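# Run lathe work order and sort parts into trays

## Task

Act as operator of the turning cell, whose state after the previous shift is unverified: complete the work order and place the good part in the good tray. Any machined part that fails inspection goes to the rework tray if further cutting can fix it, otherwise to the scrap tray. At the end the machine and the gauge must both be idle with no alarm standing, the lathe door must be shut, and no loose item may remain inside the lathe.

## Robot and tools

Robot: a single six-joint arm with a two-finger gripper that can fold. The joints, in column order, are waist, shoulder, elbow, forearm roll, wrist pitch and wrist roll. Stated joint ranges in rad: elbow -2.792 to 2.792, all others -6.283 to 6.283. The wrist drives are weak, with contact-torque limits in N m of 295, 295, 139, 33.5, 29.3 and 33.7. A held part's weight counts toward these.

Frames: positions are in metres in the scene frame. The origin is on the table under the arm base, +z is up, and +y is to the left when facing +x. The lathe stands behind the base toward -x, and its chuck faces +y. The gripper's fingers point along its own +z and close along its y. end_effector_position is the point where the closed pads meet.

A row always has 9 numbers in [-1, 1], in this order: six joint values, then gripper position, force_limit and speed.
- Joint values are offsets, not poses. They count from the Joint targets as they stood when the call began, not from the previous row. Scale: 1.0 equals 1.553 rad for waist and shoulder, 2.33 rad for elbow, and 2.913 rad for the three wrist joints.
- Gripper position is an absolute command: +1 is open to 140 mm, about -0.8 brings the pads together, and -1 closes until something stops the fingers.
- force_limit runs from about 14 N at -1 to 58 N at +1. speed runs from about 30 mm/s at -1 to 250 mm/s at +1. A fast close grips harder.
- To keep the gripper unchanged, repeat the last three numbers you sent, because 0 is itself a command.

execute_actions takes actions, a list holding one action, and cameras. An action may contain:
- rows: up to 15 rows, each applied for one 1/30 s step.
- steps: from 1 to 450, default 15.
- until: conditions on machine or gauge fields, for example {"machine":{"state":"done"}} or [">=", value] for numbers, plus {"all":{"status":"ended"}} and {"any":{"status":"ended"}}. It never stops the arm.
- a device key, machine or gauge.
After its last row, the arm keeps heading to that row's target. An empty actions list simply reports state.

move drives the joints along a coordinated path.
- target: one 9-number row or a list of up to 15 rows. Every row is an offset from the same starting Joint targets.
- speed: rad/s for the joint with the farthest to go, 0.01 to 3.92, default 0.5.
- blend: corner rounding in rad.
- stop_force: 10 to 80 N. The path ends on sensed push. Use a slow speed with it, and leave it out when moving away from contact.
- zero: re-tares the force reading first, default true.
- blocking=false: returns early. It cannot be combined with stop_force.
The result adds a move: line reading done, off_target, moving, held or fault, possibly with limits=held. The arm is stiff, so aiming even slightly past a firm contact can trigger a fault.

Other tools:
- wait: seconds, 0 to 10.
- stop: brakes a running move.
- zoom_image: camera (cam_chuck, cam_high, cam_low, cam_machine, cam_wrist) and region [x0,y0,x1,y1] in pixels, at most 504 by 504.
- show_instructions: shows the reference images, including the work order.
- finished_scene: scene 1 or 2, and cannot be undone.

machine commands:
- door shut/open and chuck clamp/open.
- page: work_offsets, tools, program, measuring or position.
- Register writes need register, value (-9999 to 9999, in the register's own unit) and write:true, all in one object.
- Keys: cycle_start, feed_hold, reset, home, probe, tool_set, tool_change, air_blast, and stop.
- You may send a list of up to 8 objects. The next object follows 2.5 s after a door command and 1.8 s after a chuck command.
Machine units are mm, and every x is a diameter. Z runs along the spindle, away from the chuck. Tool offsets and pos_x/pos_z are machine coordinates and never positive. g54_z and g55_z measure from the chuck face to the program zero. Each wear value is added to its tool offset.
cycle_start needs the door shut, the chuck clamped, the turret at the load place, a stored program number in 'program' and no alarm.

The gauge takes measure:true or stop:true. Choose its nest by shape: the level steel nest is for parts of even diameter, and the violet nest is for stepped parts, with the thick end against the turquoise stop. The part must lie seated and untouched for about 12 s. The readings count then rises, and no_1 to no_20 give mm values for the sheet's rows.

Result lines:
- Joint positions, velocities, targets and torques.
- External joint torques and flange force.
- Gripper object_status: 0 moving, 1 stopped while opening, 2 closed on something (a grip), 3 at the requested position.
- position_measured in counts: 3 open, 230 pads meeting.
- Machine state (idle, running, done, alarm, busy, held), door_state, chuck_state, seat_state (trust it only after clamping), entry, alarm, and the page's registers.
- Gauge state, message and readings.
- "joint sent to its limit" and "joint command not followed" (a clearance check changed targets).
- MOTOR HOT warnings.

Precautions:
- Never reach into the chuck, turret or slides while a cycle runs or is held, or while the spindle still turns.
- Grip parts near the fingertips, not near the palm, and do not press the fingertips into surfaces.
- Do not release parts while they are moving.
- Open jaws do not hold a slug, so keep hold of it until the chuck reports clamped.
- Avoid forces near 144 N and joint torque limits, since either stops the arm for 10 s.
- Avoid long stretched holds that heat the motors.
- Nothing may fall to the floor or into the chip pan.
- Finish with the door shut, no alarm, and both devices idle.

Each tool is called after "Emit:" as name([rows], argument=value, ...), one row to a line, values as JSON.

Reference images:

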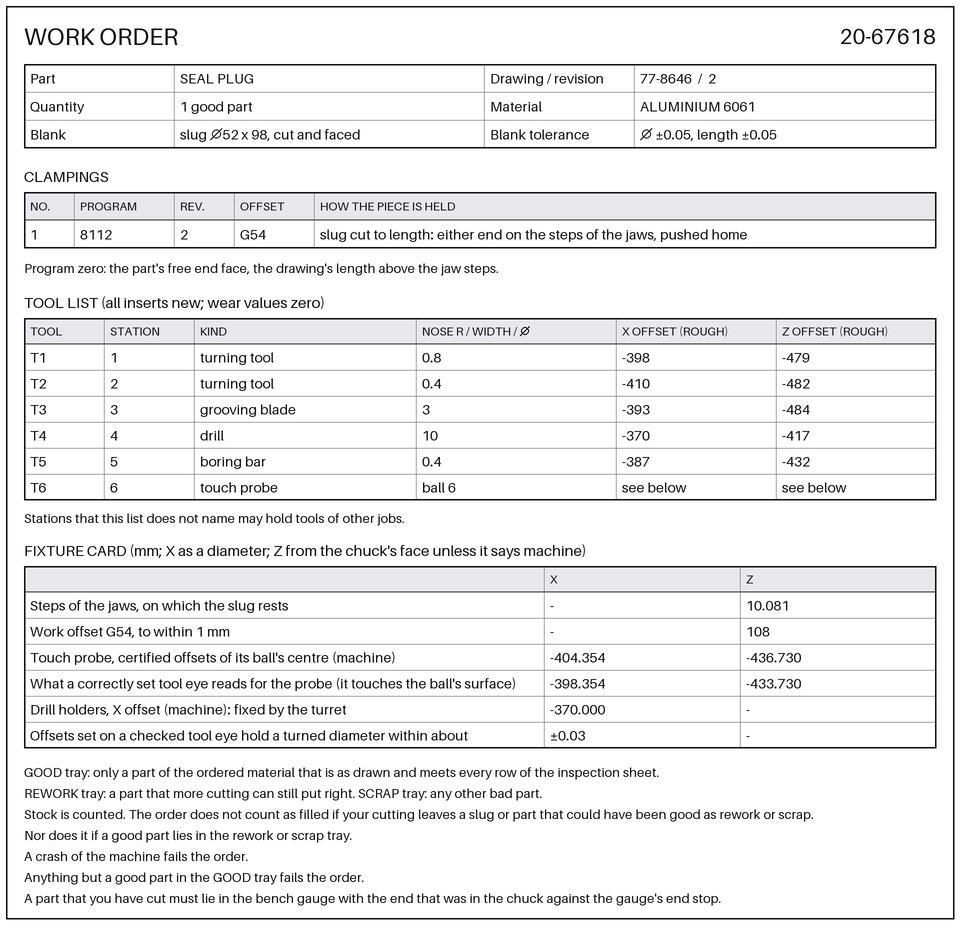

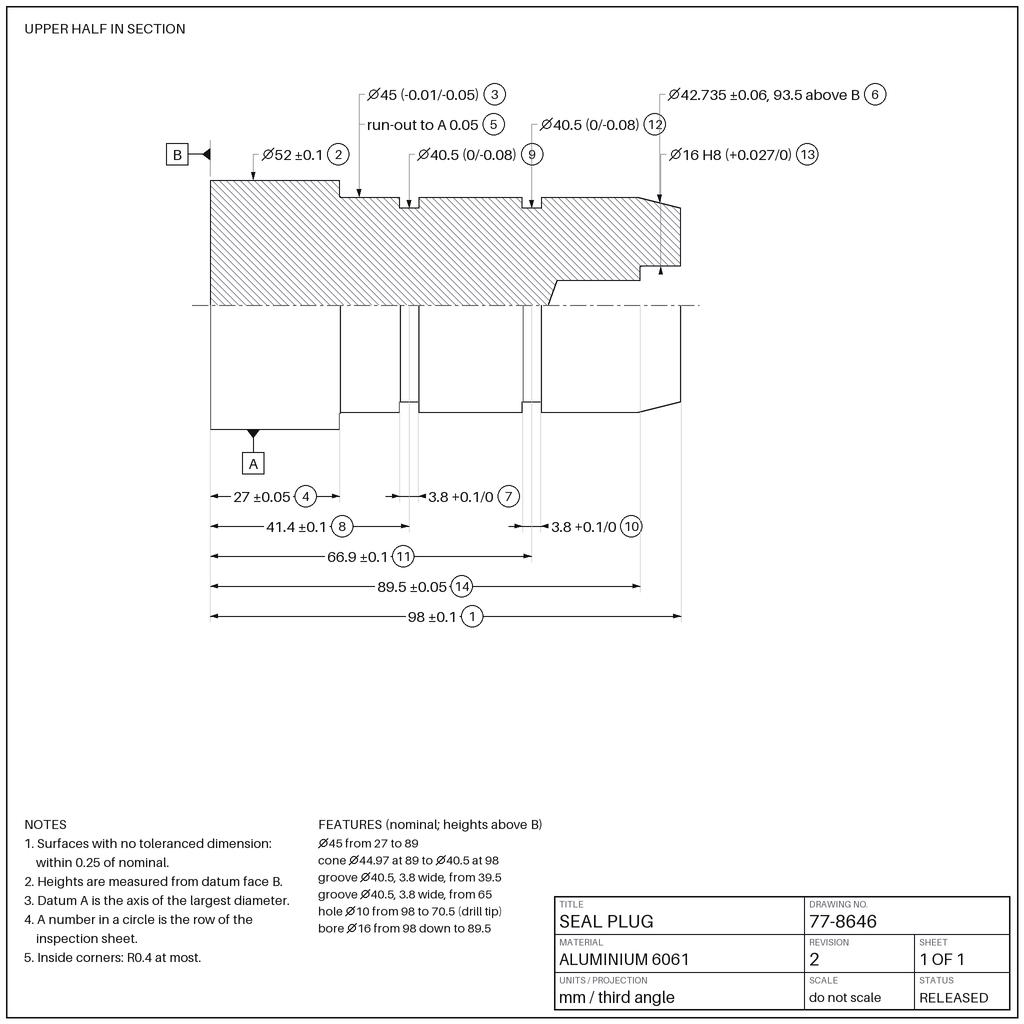

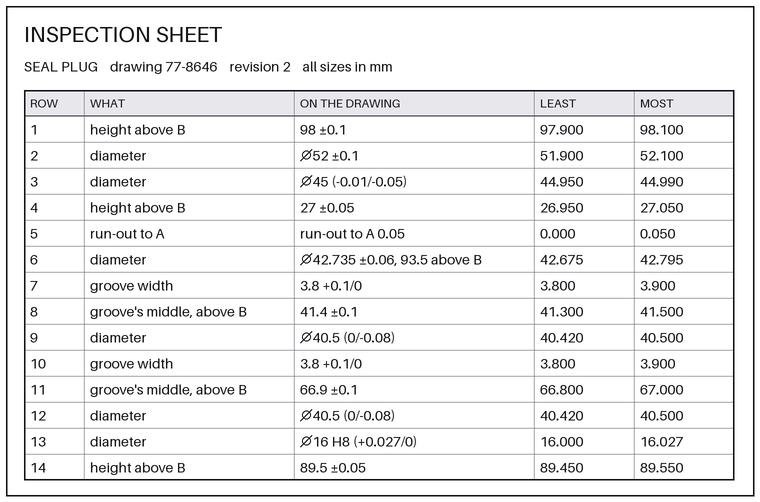

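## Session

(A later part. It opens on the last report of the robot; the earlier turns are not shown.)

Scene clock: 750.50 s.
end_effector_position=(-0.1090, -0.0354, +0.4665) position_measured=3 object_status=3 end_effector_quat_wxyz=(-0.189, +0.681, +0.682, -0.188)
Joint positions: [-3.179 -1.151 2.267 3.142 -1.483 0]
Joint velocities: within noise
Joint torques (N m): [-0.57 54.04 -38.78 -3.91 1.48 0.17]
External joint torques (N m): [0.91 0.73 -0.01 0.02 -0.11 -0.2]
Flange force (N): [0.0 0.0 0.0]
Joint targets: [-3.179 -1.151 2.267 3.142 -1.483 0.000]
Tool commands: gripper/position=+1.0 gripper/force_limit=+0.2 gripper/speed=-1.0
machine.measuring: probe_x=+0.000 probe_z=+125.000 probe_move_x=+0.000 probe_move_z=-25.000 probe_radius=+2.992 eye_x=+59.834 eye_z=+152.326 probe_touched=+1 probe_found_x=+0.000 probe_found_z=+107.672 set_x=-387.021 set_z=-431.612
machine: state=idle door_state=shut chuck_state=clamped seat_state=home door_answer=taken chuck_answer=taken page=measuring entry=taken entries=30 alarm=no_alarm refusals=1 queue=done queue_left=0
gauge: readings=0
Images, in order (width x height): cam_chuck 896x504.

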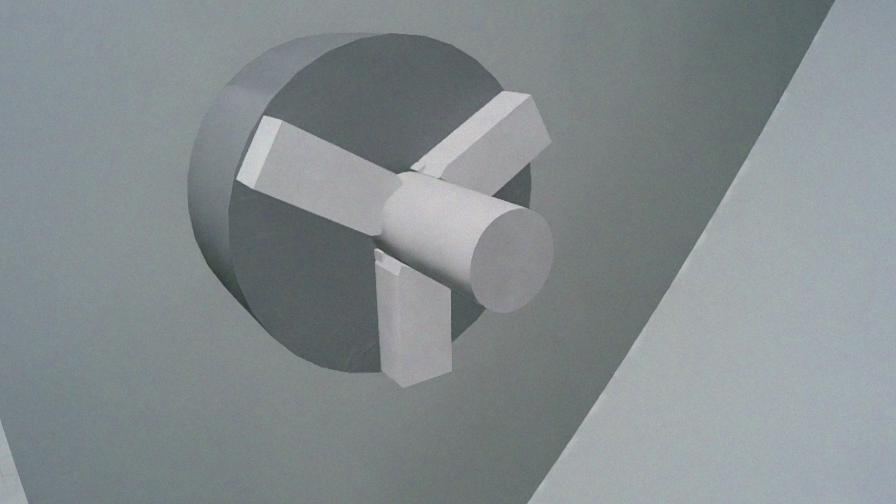

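Emit:
move(target=[0.9523,0.2904,-0.0288,0,-0.0058,-0.1373,0.1,0.2,-1], speed=0.8, cameras=[])

Emit:
move(target=[0.9886,0.6065,-0.1975,0,0.1168,0.0935,0.1,0.2,-1], speed=0.8, cameras=["cam_wrist","cam_high"])

Scene clock: 768.10 s.
end_effector_position=(+0.0146, -0.2083, +0.4377) position_measured=117 object_status=0 end_effector_quat_wxyz=(-0.015, -0.154, +0.986, -0.068)
Joint positions: [-1.7 -0.7 2.2 3.142 -1.5 -0.4]
Joint velocities: within noise
Joint torques (N m): [-0.26 23.9 -41.79 -4.3 0.62 0.24]
External joint torques (N m): [0.22 -0.08 -0.14 0 -0.23 -0.24]
Flange force (N): [0.0 0.0 0.0]
Joint targets: [-1.700 -0.700 2.200 3.142 -1.500 -0.400]
machine.measuring: probe_x=+0.000 probe_z=+125.000 probe_move_x=+0.000 probe_move_z=-25.000 probe_radius=+2.992 eye_x=+59.834 eye_z=+152.326 probe_touched=+1 probe_found_x=+0.000 probe_found_z=+107.672 set_x=-387.021 set_z=-431.612
machine: state=idle door_state=shut chuck_state=clamped seat_state=home door_answer=taken chuck_answer=taken page=measuring entry=taken entries=30 alarm=no_alarm refusals=1 queue=done queue_left=0
gauge: readings=0
move: done
No camera images: "cameras" was empty.

Scene clock: 770.53 s.
end_effector_position=(+0.6596, -0.0494, +0.3018) position_measured=117 object_status=3 end_effector_quat_wxyz=(-0.002, +0.708, -0.706, +0.001)
Joint positions: [-0.164 0.242 1.74 3.142 -1.159 -0.128]
Joint velocities: within noise
Joint torques (N m): [0.02 -61.8 -37.55 -3.98 0.13 0.19]
External joint torques (N m): [0.13 -0.1 -0.61 0.04 -0.11 -0.19]
Flange force (N): [0.2 -1.1 -0.9]
Joint targets: [-0.164 0.242 1.740 3.142 -1.159 -0.128]
machine.measuring: probe_x=+0.000 probe_z=+125.000 probe_move_x=+0.000 probe_move_z=-25.000 probe_radius=+2.992 eye_x=+59.834 eye_z=+152.326 probe_touched=+1 probe_found_x=+0.000 probe_found_z=+107.672 set_x=-387.021 set_z=-431.612
machine: state=idle door_state=shut chuck_state=clamped seat_state=home door_answer=taken chuck_answer=taken page=measuring entry=taken entries=30 alarm=no_alarm refusals=1 queue=done queue_left=0
gauge: readings=0
move: done
Images, in order (width x height): cam_high 896x504, cam_wrist 896x504.

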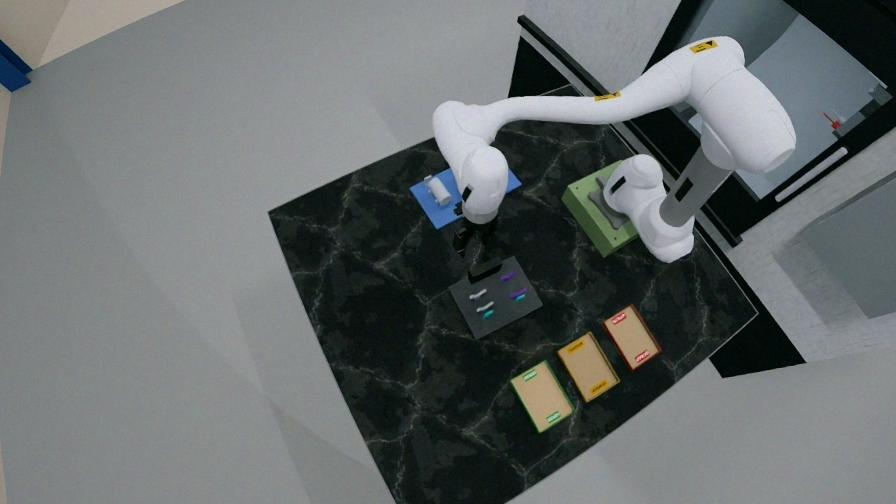

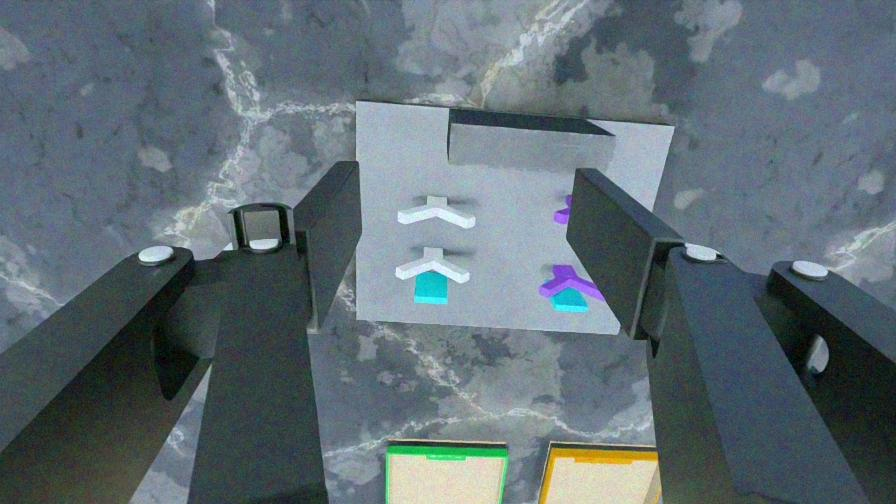

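Emit:
zoom_image(camera="cam_wrist", region=[350, 90, 690, 340])

Scaled by 1.482.

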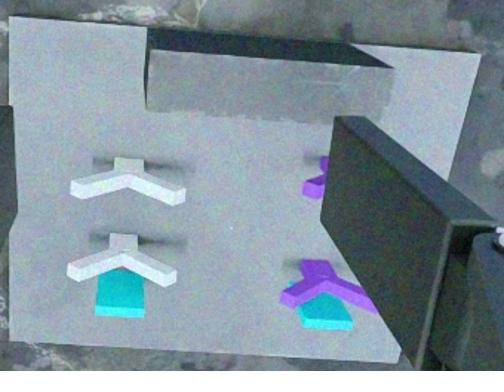

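Emit:
move([
  [-0.4175,0.0155,0.0839,0,0.0752,-0.2325,0.1,0.2,-1],
  [-0.4175,0.0753,0.1089,0,0.1270,-0.2325,0.1,0.2,-1],
  [-0.4175,0.0753,0.1089,0,0.1270,-0.2325,-1,0.0,-1],
], speed=[0.5,0.08,0.1], cameras=["cam_wrist","cam_low"])

Scene clock: 811.87 s.
end_effector_position=(+0.4633, -0.4052, +0.1082) position_measured=154 object_status=0 end_effector_quat_wxyz=(-0.002, +0.718, -0.696, +0.000)
Joint positions: [-0.813 0.359 1.993 3.142 -0.789 -0.805]
Joint velocities: within noise
Joint torques (N m): [4.97 -51.2 -30.53 0.46 6.05 0.82]
External joint torques (N m): [-4.51 -13.98 1.05 -3.5 -6.03 -0.83]
Flange force (N): [-4.5 17.6 -27.9]
Joint targets: [-0.813 0.359 1.993 3.142 -0.789 -0.805]
machine.measuring: probe_x=+0.000 probe_z=+125.000 probe_move_x=+0.000 probe_move_z=-25.000 probe_radius=+2.992 eye_x=+59.834 eye_z=+152.326 probe_touched=+1 probe_found_x=+0.000 probe_found_z=+107.672 set_x=-387.021 set_z=-431.612
machine: state=idle door_state=shut chuck_state=clamped seat_state=home door_answer=taken chuck_answer=taken page=measuring entry=taken entries=30 alarm=no_alarm refusals=1 queue=done queue_left=0
gauge: readings=0
move: done
Images, in order (width x height): cam_low 896x504, cam_wrist 896x504.

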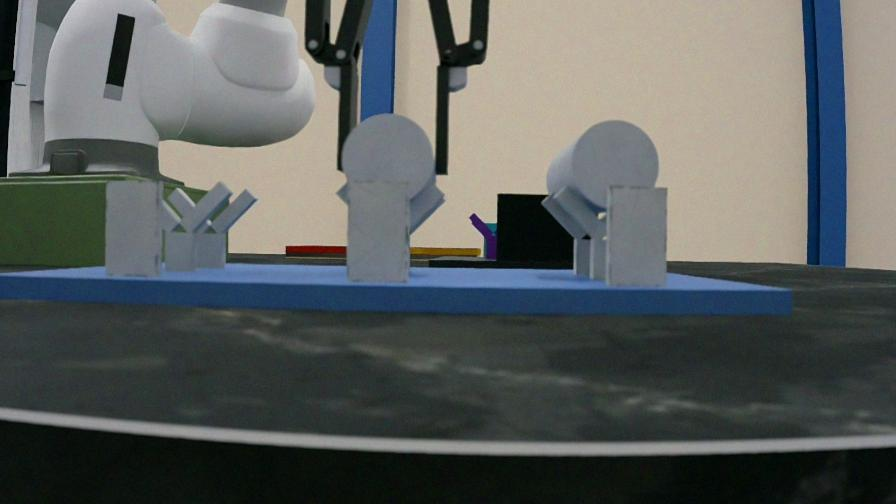

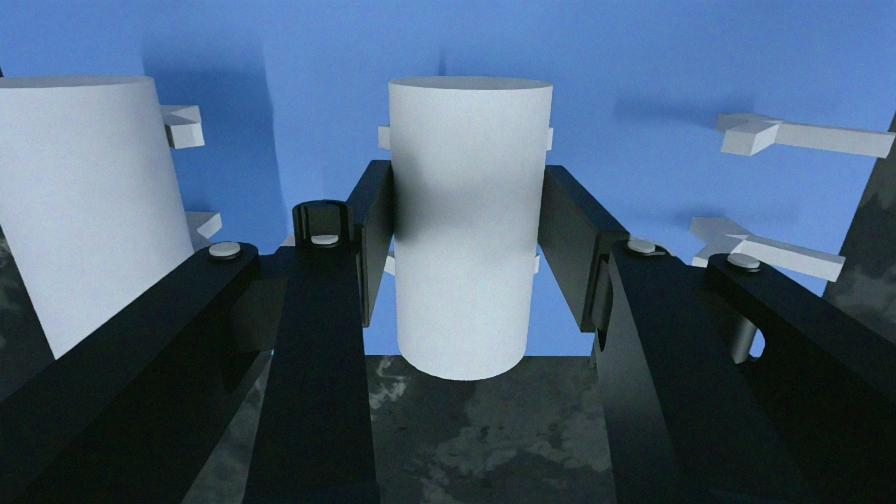

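Emit:
move([
  [0,-0.0598,-0.0247,0,-0.0518,0,-1,0.0,-1],
  [0.4954,-0.0298,-0.0801,0,-0.0802,0.2912,-1,0.0,-1],
], speed=[0.12,0.4], blend=[0.02,0], cameras=["cam_wrist","cam_high","cam_low"])

Scene clock: 825.07 s.
end_effector_position=(+0.6671, +0.0308, +0.2216) position_measured=154 object_status=2 end_effector_quat_wxyz=(-0.002, +0.690, -0.724, +0.000)
Joint positions: [-0.043 0.313 1.807 3.142 -1.023 0.043]
Joint velocities: within noise
Joint torques (N m): [-0.9 -69 -37.93 -3.64 0.24 0.15]
External joint torques (N m): [0.89 2.16 2.26 -0.05 -0.23 -0.15]
Flange force (N): [-1.0 1.3 3.5]
Joint targets: [-0.043 0.313 1.807 3.142 -1.023 0.043]
machine.measuring: probe_x=+0.000 probe_z=+125.000 probe_move_x=+0.000 probe_move_z=-25.000 probe_radius=+2.992 eye_x=+59.834 eye_z=+152.326 probe_touched=+1 probe_found_x=+0.000 probe_found_z=+107.672 set_x=-387.021 set_z=-431.612
machine: state=idle door_state=shut chuck_state=clamped seat_state=home door_answer=taken chuck_answer=taken page=measuring entry=taken entries=30 alarm=no_alarm refusals=1 queue=done queue_left=0
gauge: readings=0
move: done
Images, in order (width x height): cam_high 896x504, cam_low 896x504, cam_wrist 896x504.

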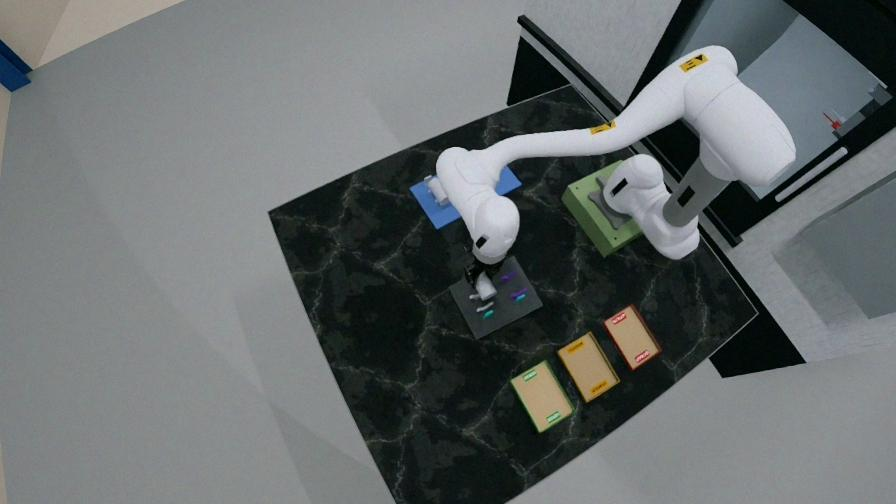

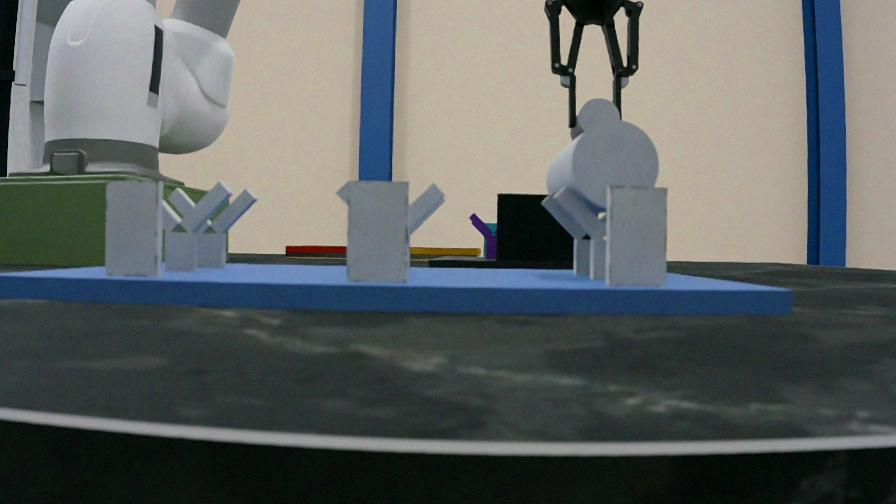

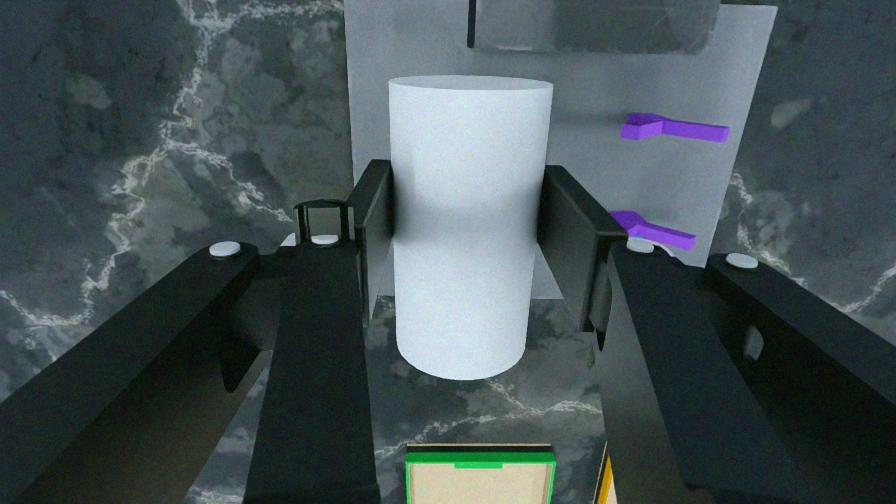

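Emit:
move(target=[0.0031,0.0477,0.0206,0,0.0420,0.0016,-1,0.0,-1], speed=0.12, cameras=["cam_wrist","cam_low"])

Scene clock: 838.27 s.
end_effector_position=(+0.6714, +0.0343, +0.1500) position_measured=154 object_status=2 end_effector_quat_wxyz=(-0.002, +0.690, -0.724, +0.000)
Joint positions: [-0.038 0.387 1.855 3.142 -0.901 0.048]
Joint velocities: within noise
Joint torques (N m): [0.19 -73.74 -34.34 -3.29 0.15 0.31]
External joint torques (N m): [0.03 2.35 1.54 -0.1 -0.15 -0.31]
Flange force (N): [0.4 -0.1 3.2]
Joint targets: [-0.038 0.387 1.855 3.142 -0.901 0.048]
machine.measuring: probe_x=+0.000 probe_z=+125.000 probe_move_x=+0.000 probe_move_z=-25.000 probe_radius=+2.992 eye_x=+59.834 eye_z=+152.326 probe_touched=+1 probe_found_x=+0.000 probe_found_z=+107.672 set_x=-387.021 set_z=-431.612
machine: state=idle door_state=shut chuck_state=clamped seat_state=home door_answer=taken chuck_answer=taken page=measuring entry=taken entries=30 alarm=no_alarm refusals=1 queue=done queue_left=0
gauge: readings=0
move: done
Images, in order (width x height): cam_low 896x504, cam_wrist 896x504.

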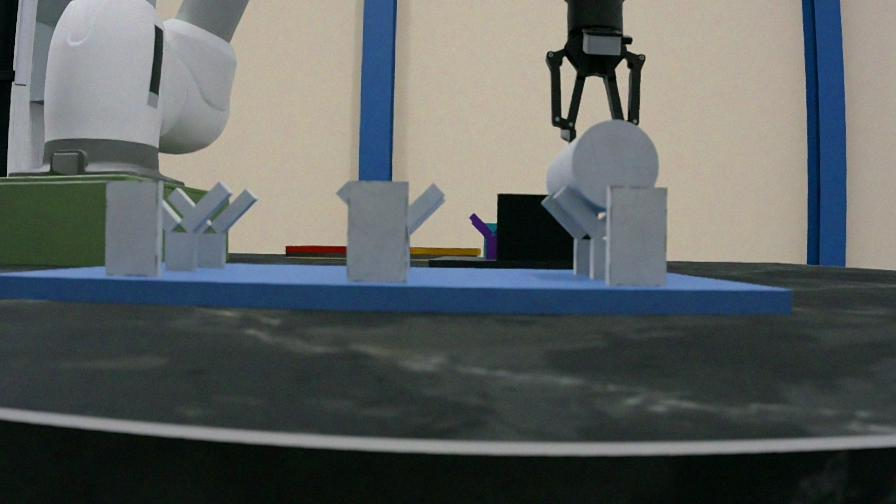

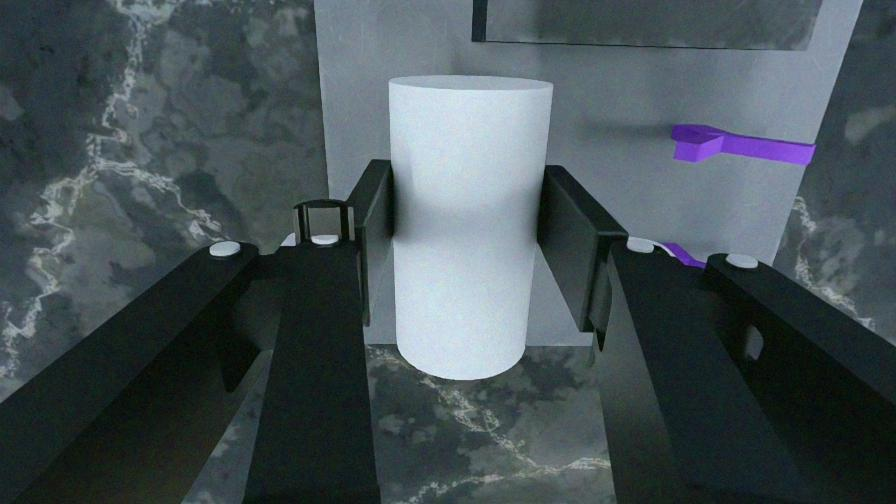

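Emit:
move(target=[0,0.0195,0.0077,0,0.0165,0,-1,0.0,-1], speed=0.03, stop_force=10, cameras=["cam_wrist"])

Scene clock: 851.13 s.
end_effector_position=(+0.6714, +0.0343, +0.1219) position_measured=154 object_status=2 end_effector_quat_wxyz=(-0.002, +0.690, -0.724, +0.000)
Joint positions: [-0.038 0.417 1.873 3.142 -0.853 0.048]
Joint velocities: within noise
Joint torques (N m): [0.05 -75.08 -32.97 -3.12 0.07 0.29]
External joint torques (N m): [-0.11 2.12 1.62 -0.13 -0.09 -0.29]
Flange force (N): [0.6 0.5 3.2]
Joint targets: [-0.038 0.417 1.873 3.142 -0.853 0.048]
machine.measuring: probe_x=+0.000 probe_z=+125.000 probe_move_x=+0.000 probe_move_z=-25.000 probe_radius=+2.992 eye_x=+59.834 eye_z=+152.326 probe_touched=+1 probe_found_x=+0.000 probe_found_z=+107.672 set_x=-387.021 set_z=-431.612
machine: state=idle door_state=shut chuck_state=clamped seat_state=home door_answer=taken chuck_answer=taken page=measuring entry=taken entries=30 alarm=no_alarm refusals=1 queue=done queue_left=0
gauge: readings=0
move: done
Images, in order (width x height): cam_wrist 896x504.

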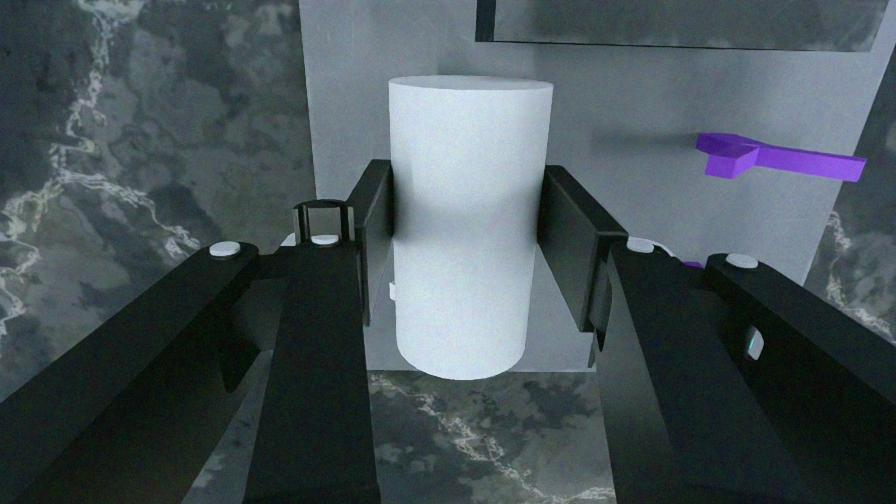

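Emit:
move([
  [0.0019,0,0,0,0,0.0010,-1,0.0,-1],
  [0.0019,0.0162,0.0052,0,0.0128,0.0010,-1,0.0,-1],
], speed=0.012, stop_force=10, cameras=["cam_wrist"])

Scene clock: 862.57 s.
end_effector_position=(+0.6716, +0.0363, +0.1097) position_measured=154 object_status=2 end_effector_quat_wxyz=(-0.002, +0.690, -0.724, +0.000)
Joint positions: [-0.035 0.431 1.879 3.142 -0.832 0.05]
Joint velocities: within noise
Joint torques (N m): [-0.48 -60.84 -27.71 -3.03 2.4 0.22]
External joint torques (N m): [0.4 -11.9 -3.08 -0.16 -2.39 -0.22]
Flange force (N): [0.4 6.7 -19.4]
Joint targets: [-0.035 0.431 1.879 3.142 -0.832 0.050]
machine.measuring: probe_x=+0.000 probe_z=+125.000 probe_move_x=+0.000 probe_move_z=-25.000 probe_radius=+2.992 eye_x=+59.834 eye_z=+152.326 probe_touched=+1 probe_found_x=+0.000 probe_found_z=+107.672 set_x=-387.021 set_z=-431.612
machine: state=idle door_state=shut chuck_state=clamped seat_state=home door_answer=taken chuck_answer=taken page=measuring entry=taken entries=30 alarm=no_alarm refusals=1 queue=done queue_left=0
gauge: readings=0
move: contact; path passed 1 of 2 targets; the wrist pitch is farthest, 0.016 rad from its target
Images, in order (width x height): cam_wrist 896x504.

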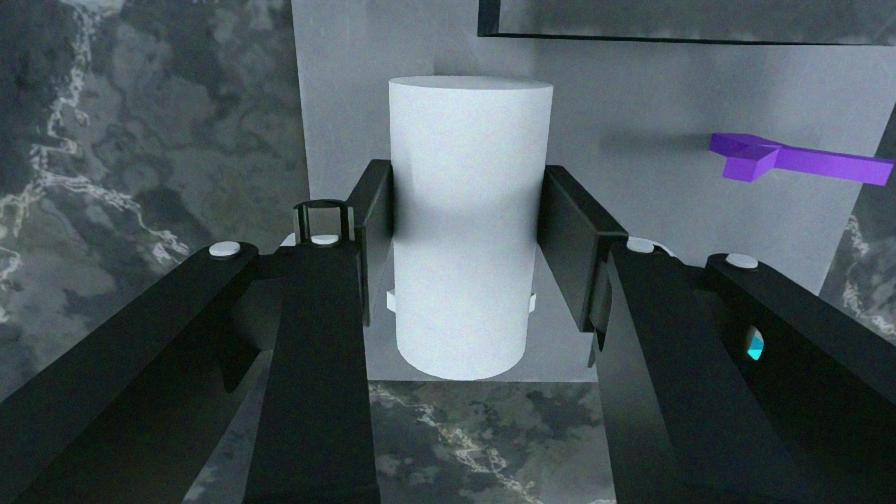

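Emit:
move(target=[0.0153,0.0015,-0.0017,0,-0.0005,0.0082,-1,0.0,-1], speed=0.01, stop_force=12, cameras=["cam_wrist"])

Scene clock: 882.53 s.
end_effector_position=(+0.6725, +0.0523, +0.1098) position_measured=154 object_status=2 end_effector_quat_wxyz=(-0.002, +0.690, -0.724, +0.000)
Joint positions: [-0.012 0.433 1.876 3.142 -0.833 0.074]
Joint velocities: within noise
Joint torques (N m): [3.56 -70.84 -36.54 -1.22 4.36 0.25]
External joint torques (N m): [-3.42 -2.83 5.62 -1.98 -4.36 -0.25]
Flange force (N): [6.9 11.1 -7.5]
Joint targets: [-0.012 0.433 1.876 3.142 -0.833 0.074]
machine.measuring: probe_x=+0.000 probe_z=+125.000 probe_move_x=+0.000 probe_move_z=-25.000 probe_radius=+2.992 eye_x=+59.834 eye_z=+152.326 probe_touched=+1 probe_found_x=+0.000 probe_found_z=+107.672 set_x=-387.021 set_z=-431.612
machine: state=idle door_state=shut chuck_state=clamped seat_state=home door_answer=taken chuck_answer=taken page=measuring entry=taken entries=30 alarm=no_alarm refusals=1 queue=done queue_left=0
gauge: readings=0
move: done
Images, in order (width x height): cam_wrist 896x504.

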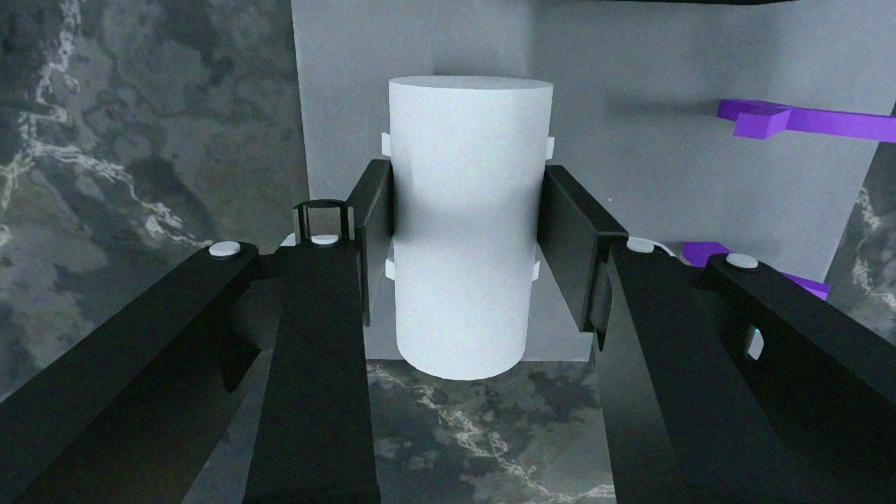

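Emit:
move(target=[0.0153,0.0012,-0.0012,0,-0.0005,0.0082,-1,0.0,-1], speed=0.01, stop_force=12, cameras=["cam_wrist"])

Scene clock: 885.70 s.
end_effector_position=(+0.6725, +0.0565, +0.1098) position_measured=154 object_status=2 end_effector_quat_wxyz=(-0.002, +0.690, -0.724, +0.000)
Joint positions: [-0.005 0.434 1.875 3.142 -0.834 0.081]
Joint velocities: within noise
Joint torques (N m): [15.84 -70.96 -36.78 3.3 4.33 0.36]
External joint torques (N m): [-15.96 -2.42 5.83 -6.51 -4.33 -0.36]
Flange force (N): [25.6 9.5 -6.8]
Joint targets: [-0.005 0.434 1.875 3.142 -0.834 0.081]
machine.measuring: probe_x=+0.000 probe_z=+125.000 probe_move_x=+0.000 probe_move_z=-25.000 probe_radius=+2.992 eye_x=+59.834 eye_z=+152.326 probe_touched=+1 probe_found_x=+0.000 probe_found_z=+107.672 set_x=-387.021 set_z=-431.612
machine: state=idle door_state=shut chuck_state=clamped seat_state=home door_answer=taken chuck_answer=taken page=measuring entry=taken entries=30 alarm=no_alarm refusals=1 queue=done queue_left=0
gauge: readings=0
move: contact; the waist is farthest, 0.017 rad from its target
Images, in order (width x height): cam_wrist 896x504.

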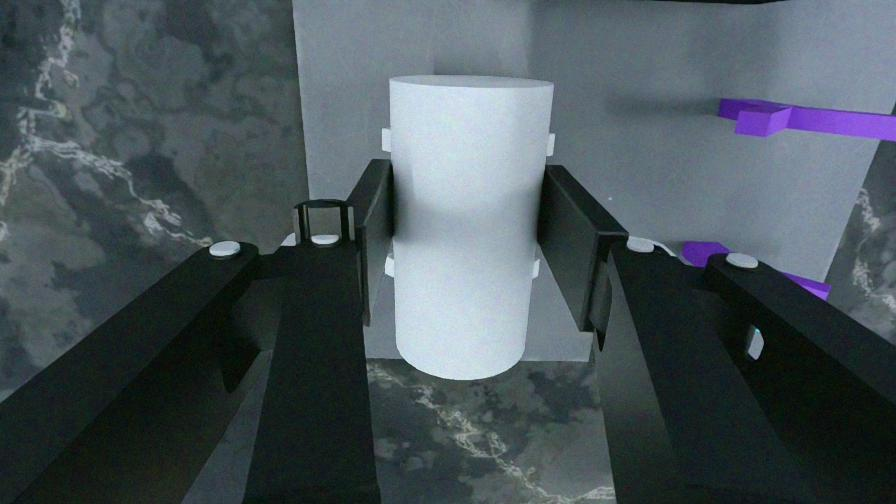

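Emit:
move([
  [-0.0035,-0.0003,0.0003,0,0.0001,-0.0019,-1,0.0,-1],
  [-0.0035,-0.0003,0.0003,0,0.0001,-0.0019,0.1,0.0,-1],
], speed=0.02, cameras=["cam_wrist"])

Scene clock: 892.30 s.
end_effector_position=(+0.6725, +0.0528, +0.1098) position_measured=117 object_status=0 end_effector_quat_wxyz=(-0.002, +0.690, -0.724, +0.000)
Joint positions: [-0.011 0.433 1.875 3.142 -0.833 0.075]
Joint velocities: within noise
Joint torques (N m): [-0.4 -71.68 -30.59 -3.23 0.09 0.29]
External joint torques (N m): [0.41 -1.58 -0.1 0.05 -0.09 -0.29]
Flange force (N): [0.0 1.7 -2.0]
Joint targets: [-0.011 0.433 1.875 3.142 -0.833 0.075]
machine.measuring: probe_x=+0.000 probe_z=+125.000 probe_move_x=+0.000 probe_move_z=-25.000 probe_radius=+2.992 eye_x=+59.834 eye_z=+152.326 probe_touched=+1 probe_found_x=+0.000 probe_found_z=+107.672 set_x=-387.021 set_z=-431.612
machine: state=idle door_state=shut chuck_state=clamped seat_state=home door_answer=taken chuck_answer=taken page=measuring entry=taken entries=30 alarm=no_alarm refusals=1 queue=done queue_left=0
gauge: readings=0
move: done
Images, in order (width x height): cam_wrist 896x504.

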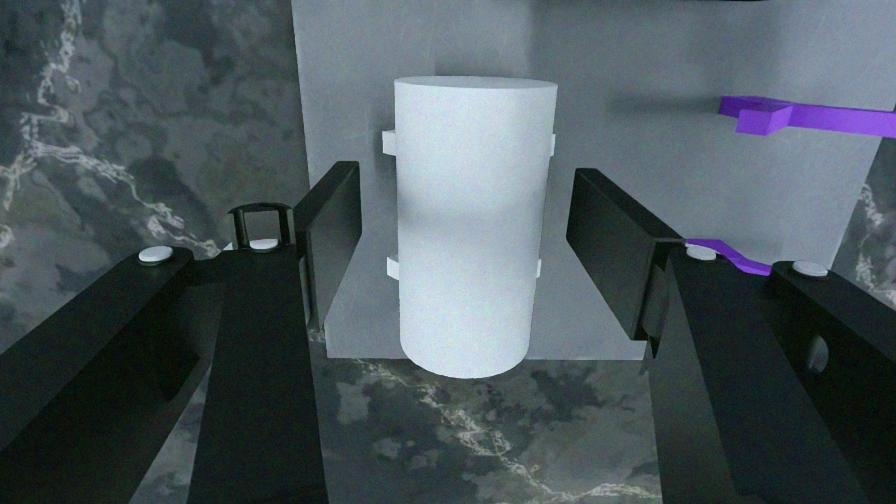

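Emit:
move(target=[0,-0.0555,-0.0218,0,-0.0472,0,0.1,0.0,-1], speed=0.12, cameras=["cam_wrist"])

Emit:
execute_actions([
  {"gauge":{"measure":true},"steps":420,"until":{"gauge":{"readings":[">",0]}}},
], cameras=[])

Scene clock: 897.27 s.
end_effector_position=(+0.6701, +0.0526, +0.1901) position_measured=117 object_status=3 end_effector_quat_wxyz=(-0.002, +0.690, -0.724, +0.000)
Joint positions: [-0.011 0.347 1.825 3.142 -0.971 0.075]
Joint velocities: within noise
Joint torques (N m): [-0.41 -67.43 -34.06 -3.53 0.05 0.22]
External joint torques (N m): [0.78 -1.47 -0.32 -0.02 -0.06 -0.22]
Flange force (N): [-0.7 1.4 -1.7]
Joint targets: [-0.011 0.347 1.825 3.142 -0.971 0.075]
machine.measuring: probe_x=+0.000 probe_z=+125.000 probe_move_x=+0.000 probe_move_z=-25.000 probe_radius=+2.992 eye_x=+59.834 eye_z=+152.326 probe_touched=+1 probe_found_x=+0.000 probe_found_z=+107.672 set_x=-387.021 set_z=-431.612
machine: state=idle door_state=shut chuck_state=clamped seat_state=home door_answer=taken chuck_answer=taken page=measuring entry=taken entries=30 alarm=no_alarm refusals=1 queue=done queue_left=0
gauge: readings=0
move: done
Images, in order (width x height): cam_wrist 896x504.

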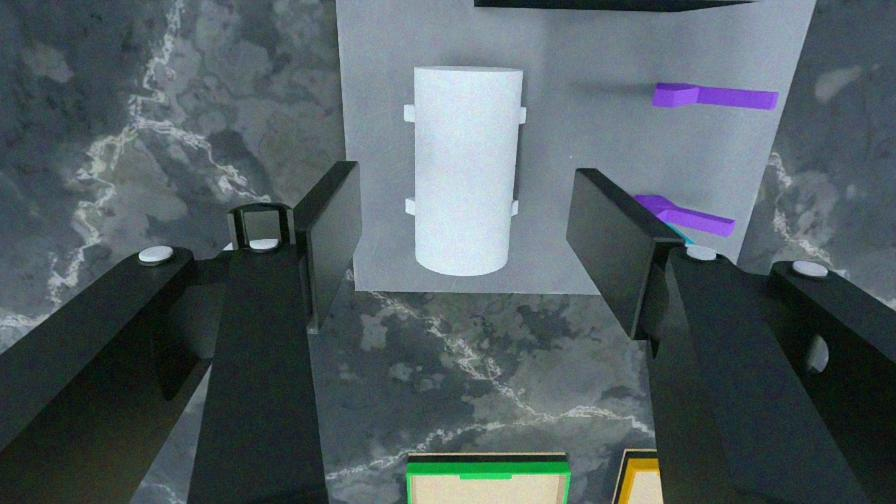

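Scene clock: 909.47 s.
end_effector_position=(+0.6701, +0.0526, +0.1902) position_measured=117 object_status=3 end_effector_quat_wxyz=(-0.002, +0.690, -0.724, +0.000)
Joint positions: [-0.011 0.347 1.825 3.142 -0.971 0.075]
Joint velocities: within noise
Joint torques (N m): [-0.16 -67.82 -34.23 -3.54 0.13 0.27]
External joint torques (N m): [0.31 -0.19 0.09 0.01 -0.13 -0.27]
Flange force (N): [0.0 0.4 -0.3]
Joint targets: [-0.011 0.347 1.825 3.142 -0.971 0.075]
Tool commands: gripper/position=+0.1 gripper/force_limit=+0.0 gripper/speed=-1.0
machine.measuring: probe_x=+0.000 probe_z=+125.000 probe_move_x=+0.000 probe_move_z=-25.000 probe_radius=+2.992 eye_x=+59.834 eye_z=+152.326 probe_touched=+1 probe_found_x=+0.000 probe_found_z=+107.672 set_x=-387.021 set_z=-431.612
machine: state=idle door_state=shut chuck_state=clamped seat_state=home door_answer=taken chuck_answer=taken page=measuring entry=taken entries=30 alarm=no_alarm refusals=1 queue=done queue_left=0
gauge: message=started readings=1 no_1=98.013 no_2=52.010 no_3=52.013 no_4=98.013 no_5=0.005 no_6=52.010 no_9=52.010 no_12=52.012 no_14=98.015
No camera images: "cameras" was empty.

Emit:
execute_actions([
  {"machine":[{"register":"g54_z","value":107.678,"write":true},{"home":true},{"page":"program"},{"cycle_start":true}],"steps":240,"until":{"machine":{"state":"running"}}},
], cameras=["cam_chuck"])

Scene clock: 916.87 s.
end_effector_position=(+0.6701, +0.0526, +0.1902) position_measured=117 object_status=3 end_effector_quat_wxyz=(-0.002, +0.690, -0.724, +0.000)
Joint positions: [-0.011 0.347 1.825 3.142 -0.971 0.075]
Joint velocities: within noise
Joint torques (N m): [-0.34 -67.66 -34.16 -3.48 0.22 0.23]
External joint torques (N m): [0.25 -0.97 -0.09 -0.07 -0.23 -0.23]
Flange force (N): [0.1 1.0 -1.4]
Joint targets: [-0.011 0.347 1.825 3.142 -0.971 0.075]
Tool commands: gripper/position=+0.1 gripper/force_limit=+0.0 gripper/speed=-1.0
machine.program: program=+8112 tool_call=+6 tool_in_place=+0 program_revision=+2 program_offset=+54 load_peak=+0 stored1_number=+8118 stored1_revision=+3 stored2_number=+1373 stored2_revision=+5 stored3_number=+8112 stored3_revision=+2 stored4_number=+0 stored4_revision=+0 cycles=+0
machine: state=running door_state=shut chuck_state=clamped seat_state=home door_answer=taken chuck_answer=taken page=program entry=taken entries=33 alarm=no_alarm refusals=1 queue=running queue_left=0
gauge: message=started readings=1 no_1=98.013 no_2=52.010 no_3=52.013 no_4=98.013 no_5=0.005 no_6=52.010 no_9=52.010 no_12=52.012 no_14=98.015
Images, in order (width x height): cam_chuck 896x504.

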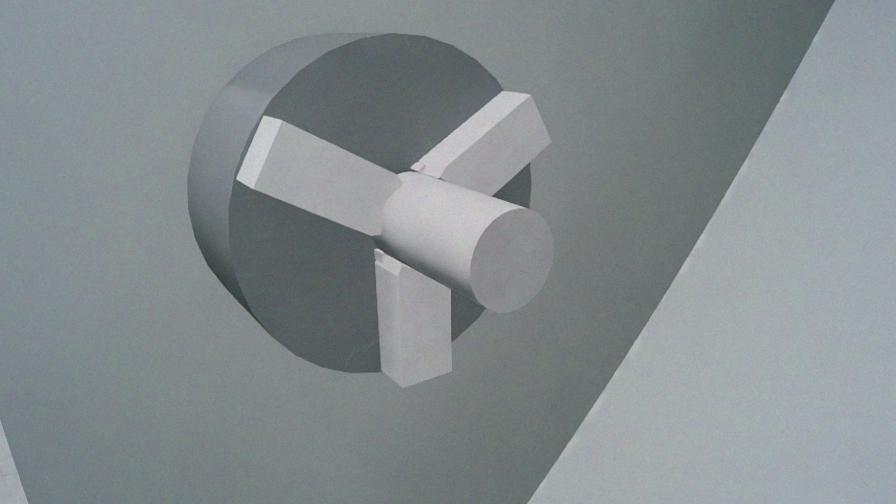

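Emit:
move([
  [0,0.0559,0.0250,0,0.0503,0,0.1,0.0,-1],
  [0,0.0559,0.0250,0,0.0503,0,-1,0.0,-1],
], speed=0.08, cameras=["cam_wrist"])

Scene clock: 923.90 s.
end_effector_position=(+0.6701, +0.0528, +0.1063) position_measured=154 object_status=0 end_effector_quat_wxyz=(-0.002, +0.690, -0.724, +0.000)
Joint positions: [-0.011 0.434 1.883 3.142 -0.824 0.075]
Joint velocities: within noise
Joint torques (N m): [-0.73 -61.54 -24.36 -2.76 0.64 0.76]
External joint torques (N m): [0.89 -12.04 -6.48 -0.43 -0.62 -0.76]
Flange force (N): [0.0 1.3 -18.5]
Joint targets: [-0.011 0.434 1.883 3.142 -0.824 0.075]
machine.program: program=+8112 tool_call=+6 tool_in_place=+1 program_revision=+2 program_offset=+54 load_peak=+0 stored1_number=+8118 stored1_revision=+3 stored2_number=+1373 stored2_revision=+5 stored3_number=+8112 stored3_revision=+2 stored4_number=+0 stored4_revision=+0 cycles=+0
machine: state=running door_state=shut chuck_state=clamped seat_state=home door_answer=taken chuck_answer=taken page=program entry=taken entries=33 alarm=no_alarm refusals=1 queue=running queue_left=0
gauge: message=started readings=1 no_1=98.013 no_2=52.010 no_3=52.013 no_4=98.013 no_5=0.005 no_6=52.010 no_9=52.010 no_12=52.012 no_14=98.015
move: done
Images, in order (width x height): cam_wrist 896x504.

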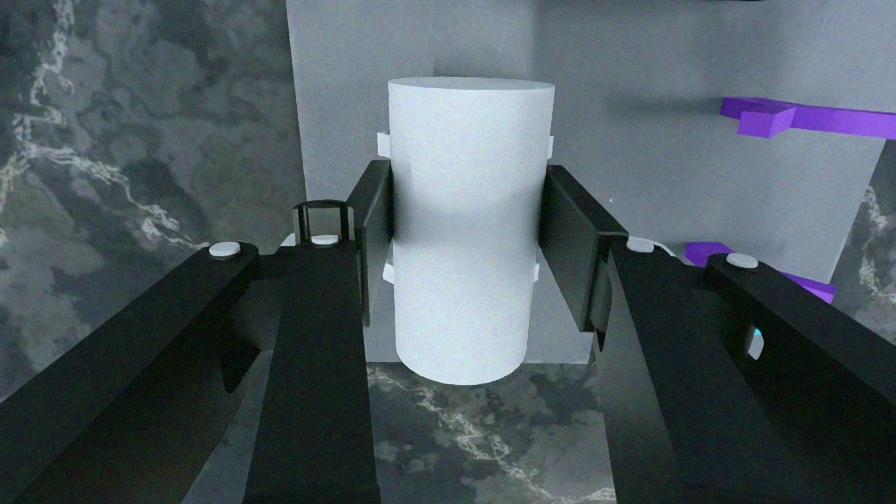

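Emit:
move([
  [0,-0.0781,-0.0329,0,-0.0681,0,-1,0.0,-1],
  [-0.5160,-0.1081,0.0225,0,-0.0398,-0.3022,-1,0.0,-1],
], speed=[0.12,0.4], blend=[0.02,0], cameras=[])

Emit:
move(target=[0,0.0518,0.0224,0,0.0456,0,-1,0.0,-1], speed=0.1, cameras=["cam_wrist","cam_low"])

Scene clock: 935.20 s.
end_effector_position=(+0.4631, -0.4051, +0.1900) position_measured=154 object_status=2 end_effector_quat_wxyz=(-0.002, +0.718, -0.696, +0.000)
Joint positions: [-0.812 0.266 1.935 3.142 -0.94 -0.805]
Joint velocities: within noise
Joint torques (N m): [0.84 -62.87 -35.22 -3.37 0.05 0.16]
External joint torques (N m): [-0.5 2.65 1.74 -0.08 -0.03 -0.16]
Flange force (N): [1.0 0.5 4.1]
Joint targets: [-0.812 0.266 1.935 3.142 -0.940 -0.805]
machine.program: program=+8112 tool_call=+6 tool_in_place=+1 program_revision=+2 program_offset=+54 load_peak=+8 stored1_number=+8118 stored1_revision=+3 stored2_number=+1373 stored2_revision=+5 stored3_number=+8112 stored3_revision=+2 stored4_number=+0 stored4_revision=+0 cycles=+0
machine: state=running door_state=shut chuck_state=clamped seat_state=home door_answer=taken chuck_answer=taken page=program entry=taken entries=33 alarm=no_alarm refusals=1 queue=running queue_left=0
gauge: message=started readings=1 no_1=98.013 no_2=52.010 no_3=52.013 no_4=98.013 no_5=0.005 no_6=52.010 no_9=52.010 no_12=52.012 no_14=98.015
move: done
No camera images: "cameras" was empty.

Scene clock: 936.83 s.
end_effector_position=(+0.4634, -0.4050, +0.1182) position_measured=154 object_status=2 end_effector_quat_wxyz=(-0.002, +0.718, -0.696, +0.000)
Joint positions: [-0.812 0.347 1.988 3.142 -0.807 -0.805]
Joint velocities: within noise
Joint torques (N m): [0.04 -66.6 -31.99 -3.02 0.08 0.29]
External joint torques (N m): [0.25 1.74 1.84 -0.09 -0.05 -0.29]
Flange force (N): [-0.9 1.0 3.2]
Joint targets: [-0.812 0.347 1.988 3.142 -0.807 -0.805]
machine.program: program=+8112 tool_call=+6 tool_in_place=+1 program_revision=+2 program_offset=+54 load_peak=+8 stored1_number=+8118 stored1_revision=+3 stored2_number=+1373 stored2_revision=+5 stored3_number=+8112 stored3_revision=+2 stored4_number=+0 stored4_revision=+0 cycles=+0
machine: state=running door_state=shut chuck_state=clamped seat_state=home door_answer=taken chuck_answer=taken page=program entry=taken entries=33 alarm=no_alarm refusals=1 queue=running queue_left=0
gauge: message=started readings=1 no_1=98.013 no_2=52.010 no_3=52.013 no_4=98.013 no_5=0.005 no_6=52.010 no_9=52.010 no_12=52.012 no_14=98.015
move: done
Images, in order (width x height): cam_low 896x504, cam_wrist 896x504.

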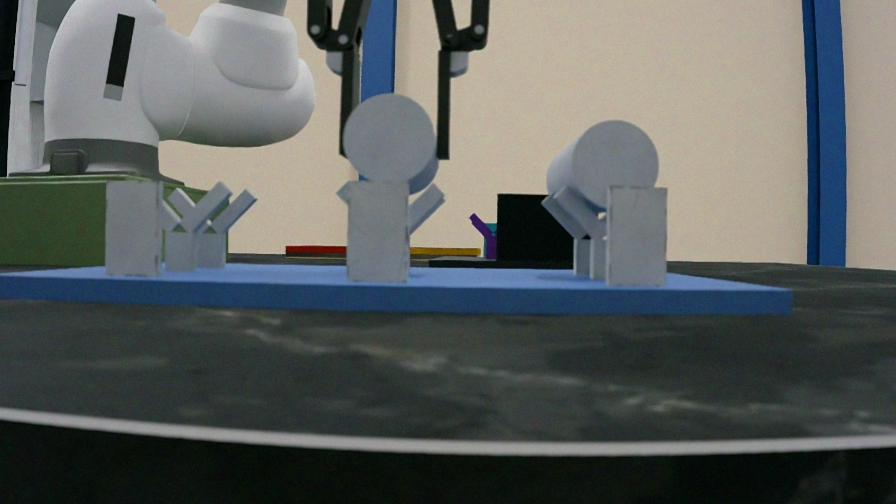

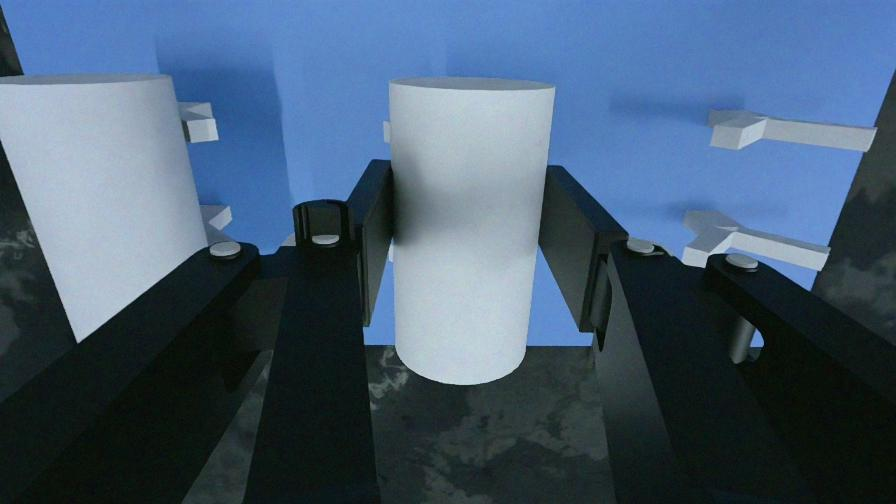

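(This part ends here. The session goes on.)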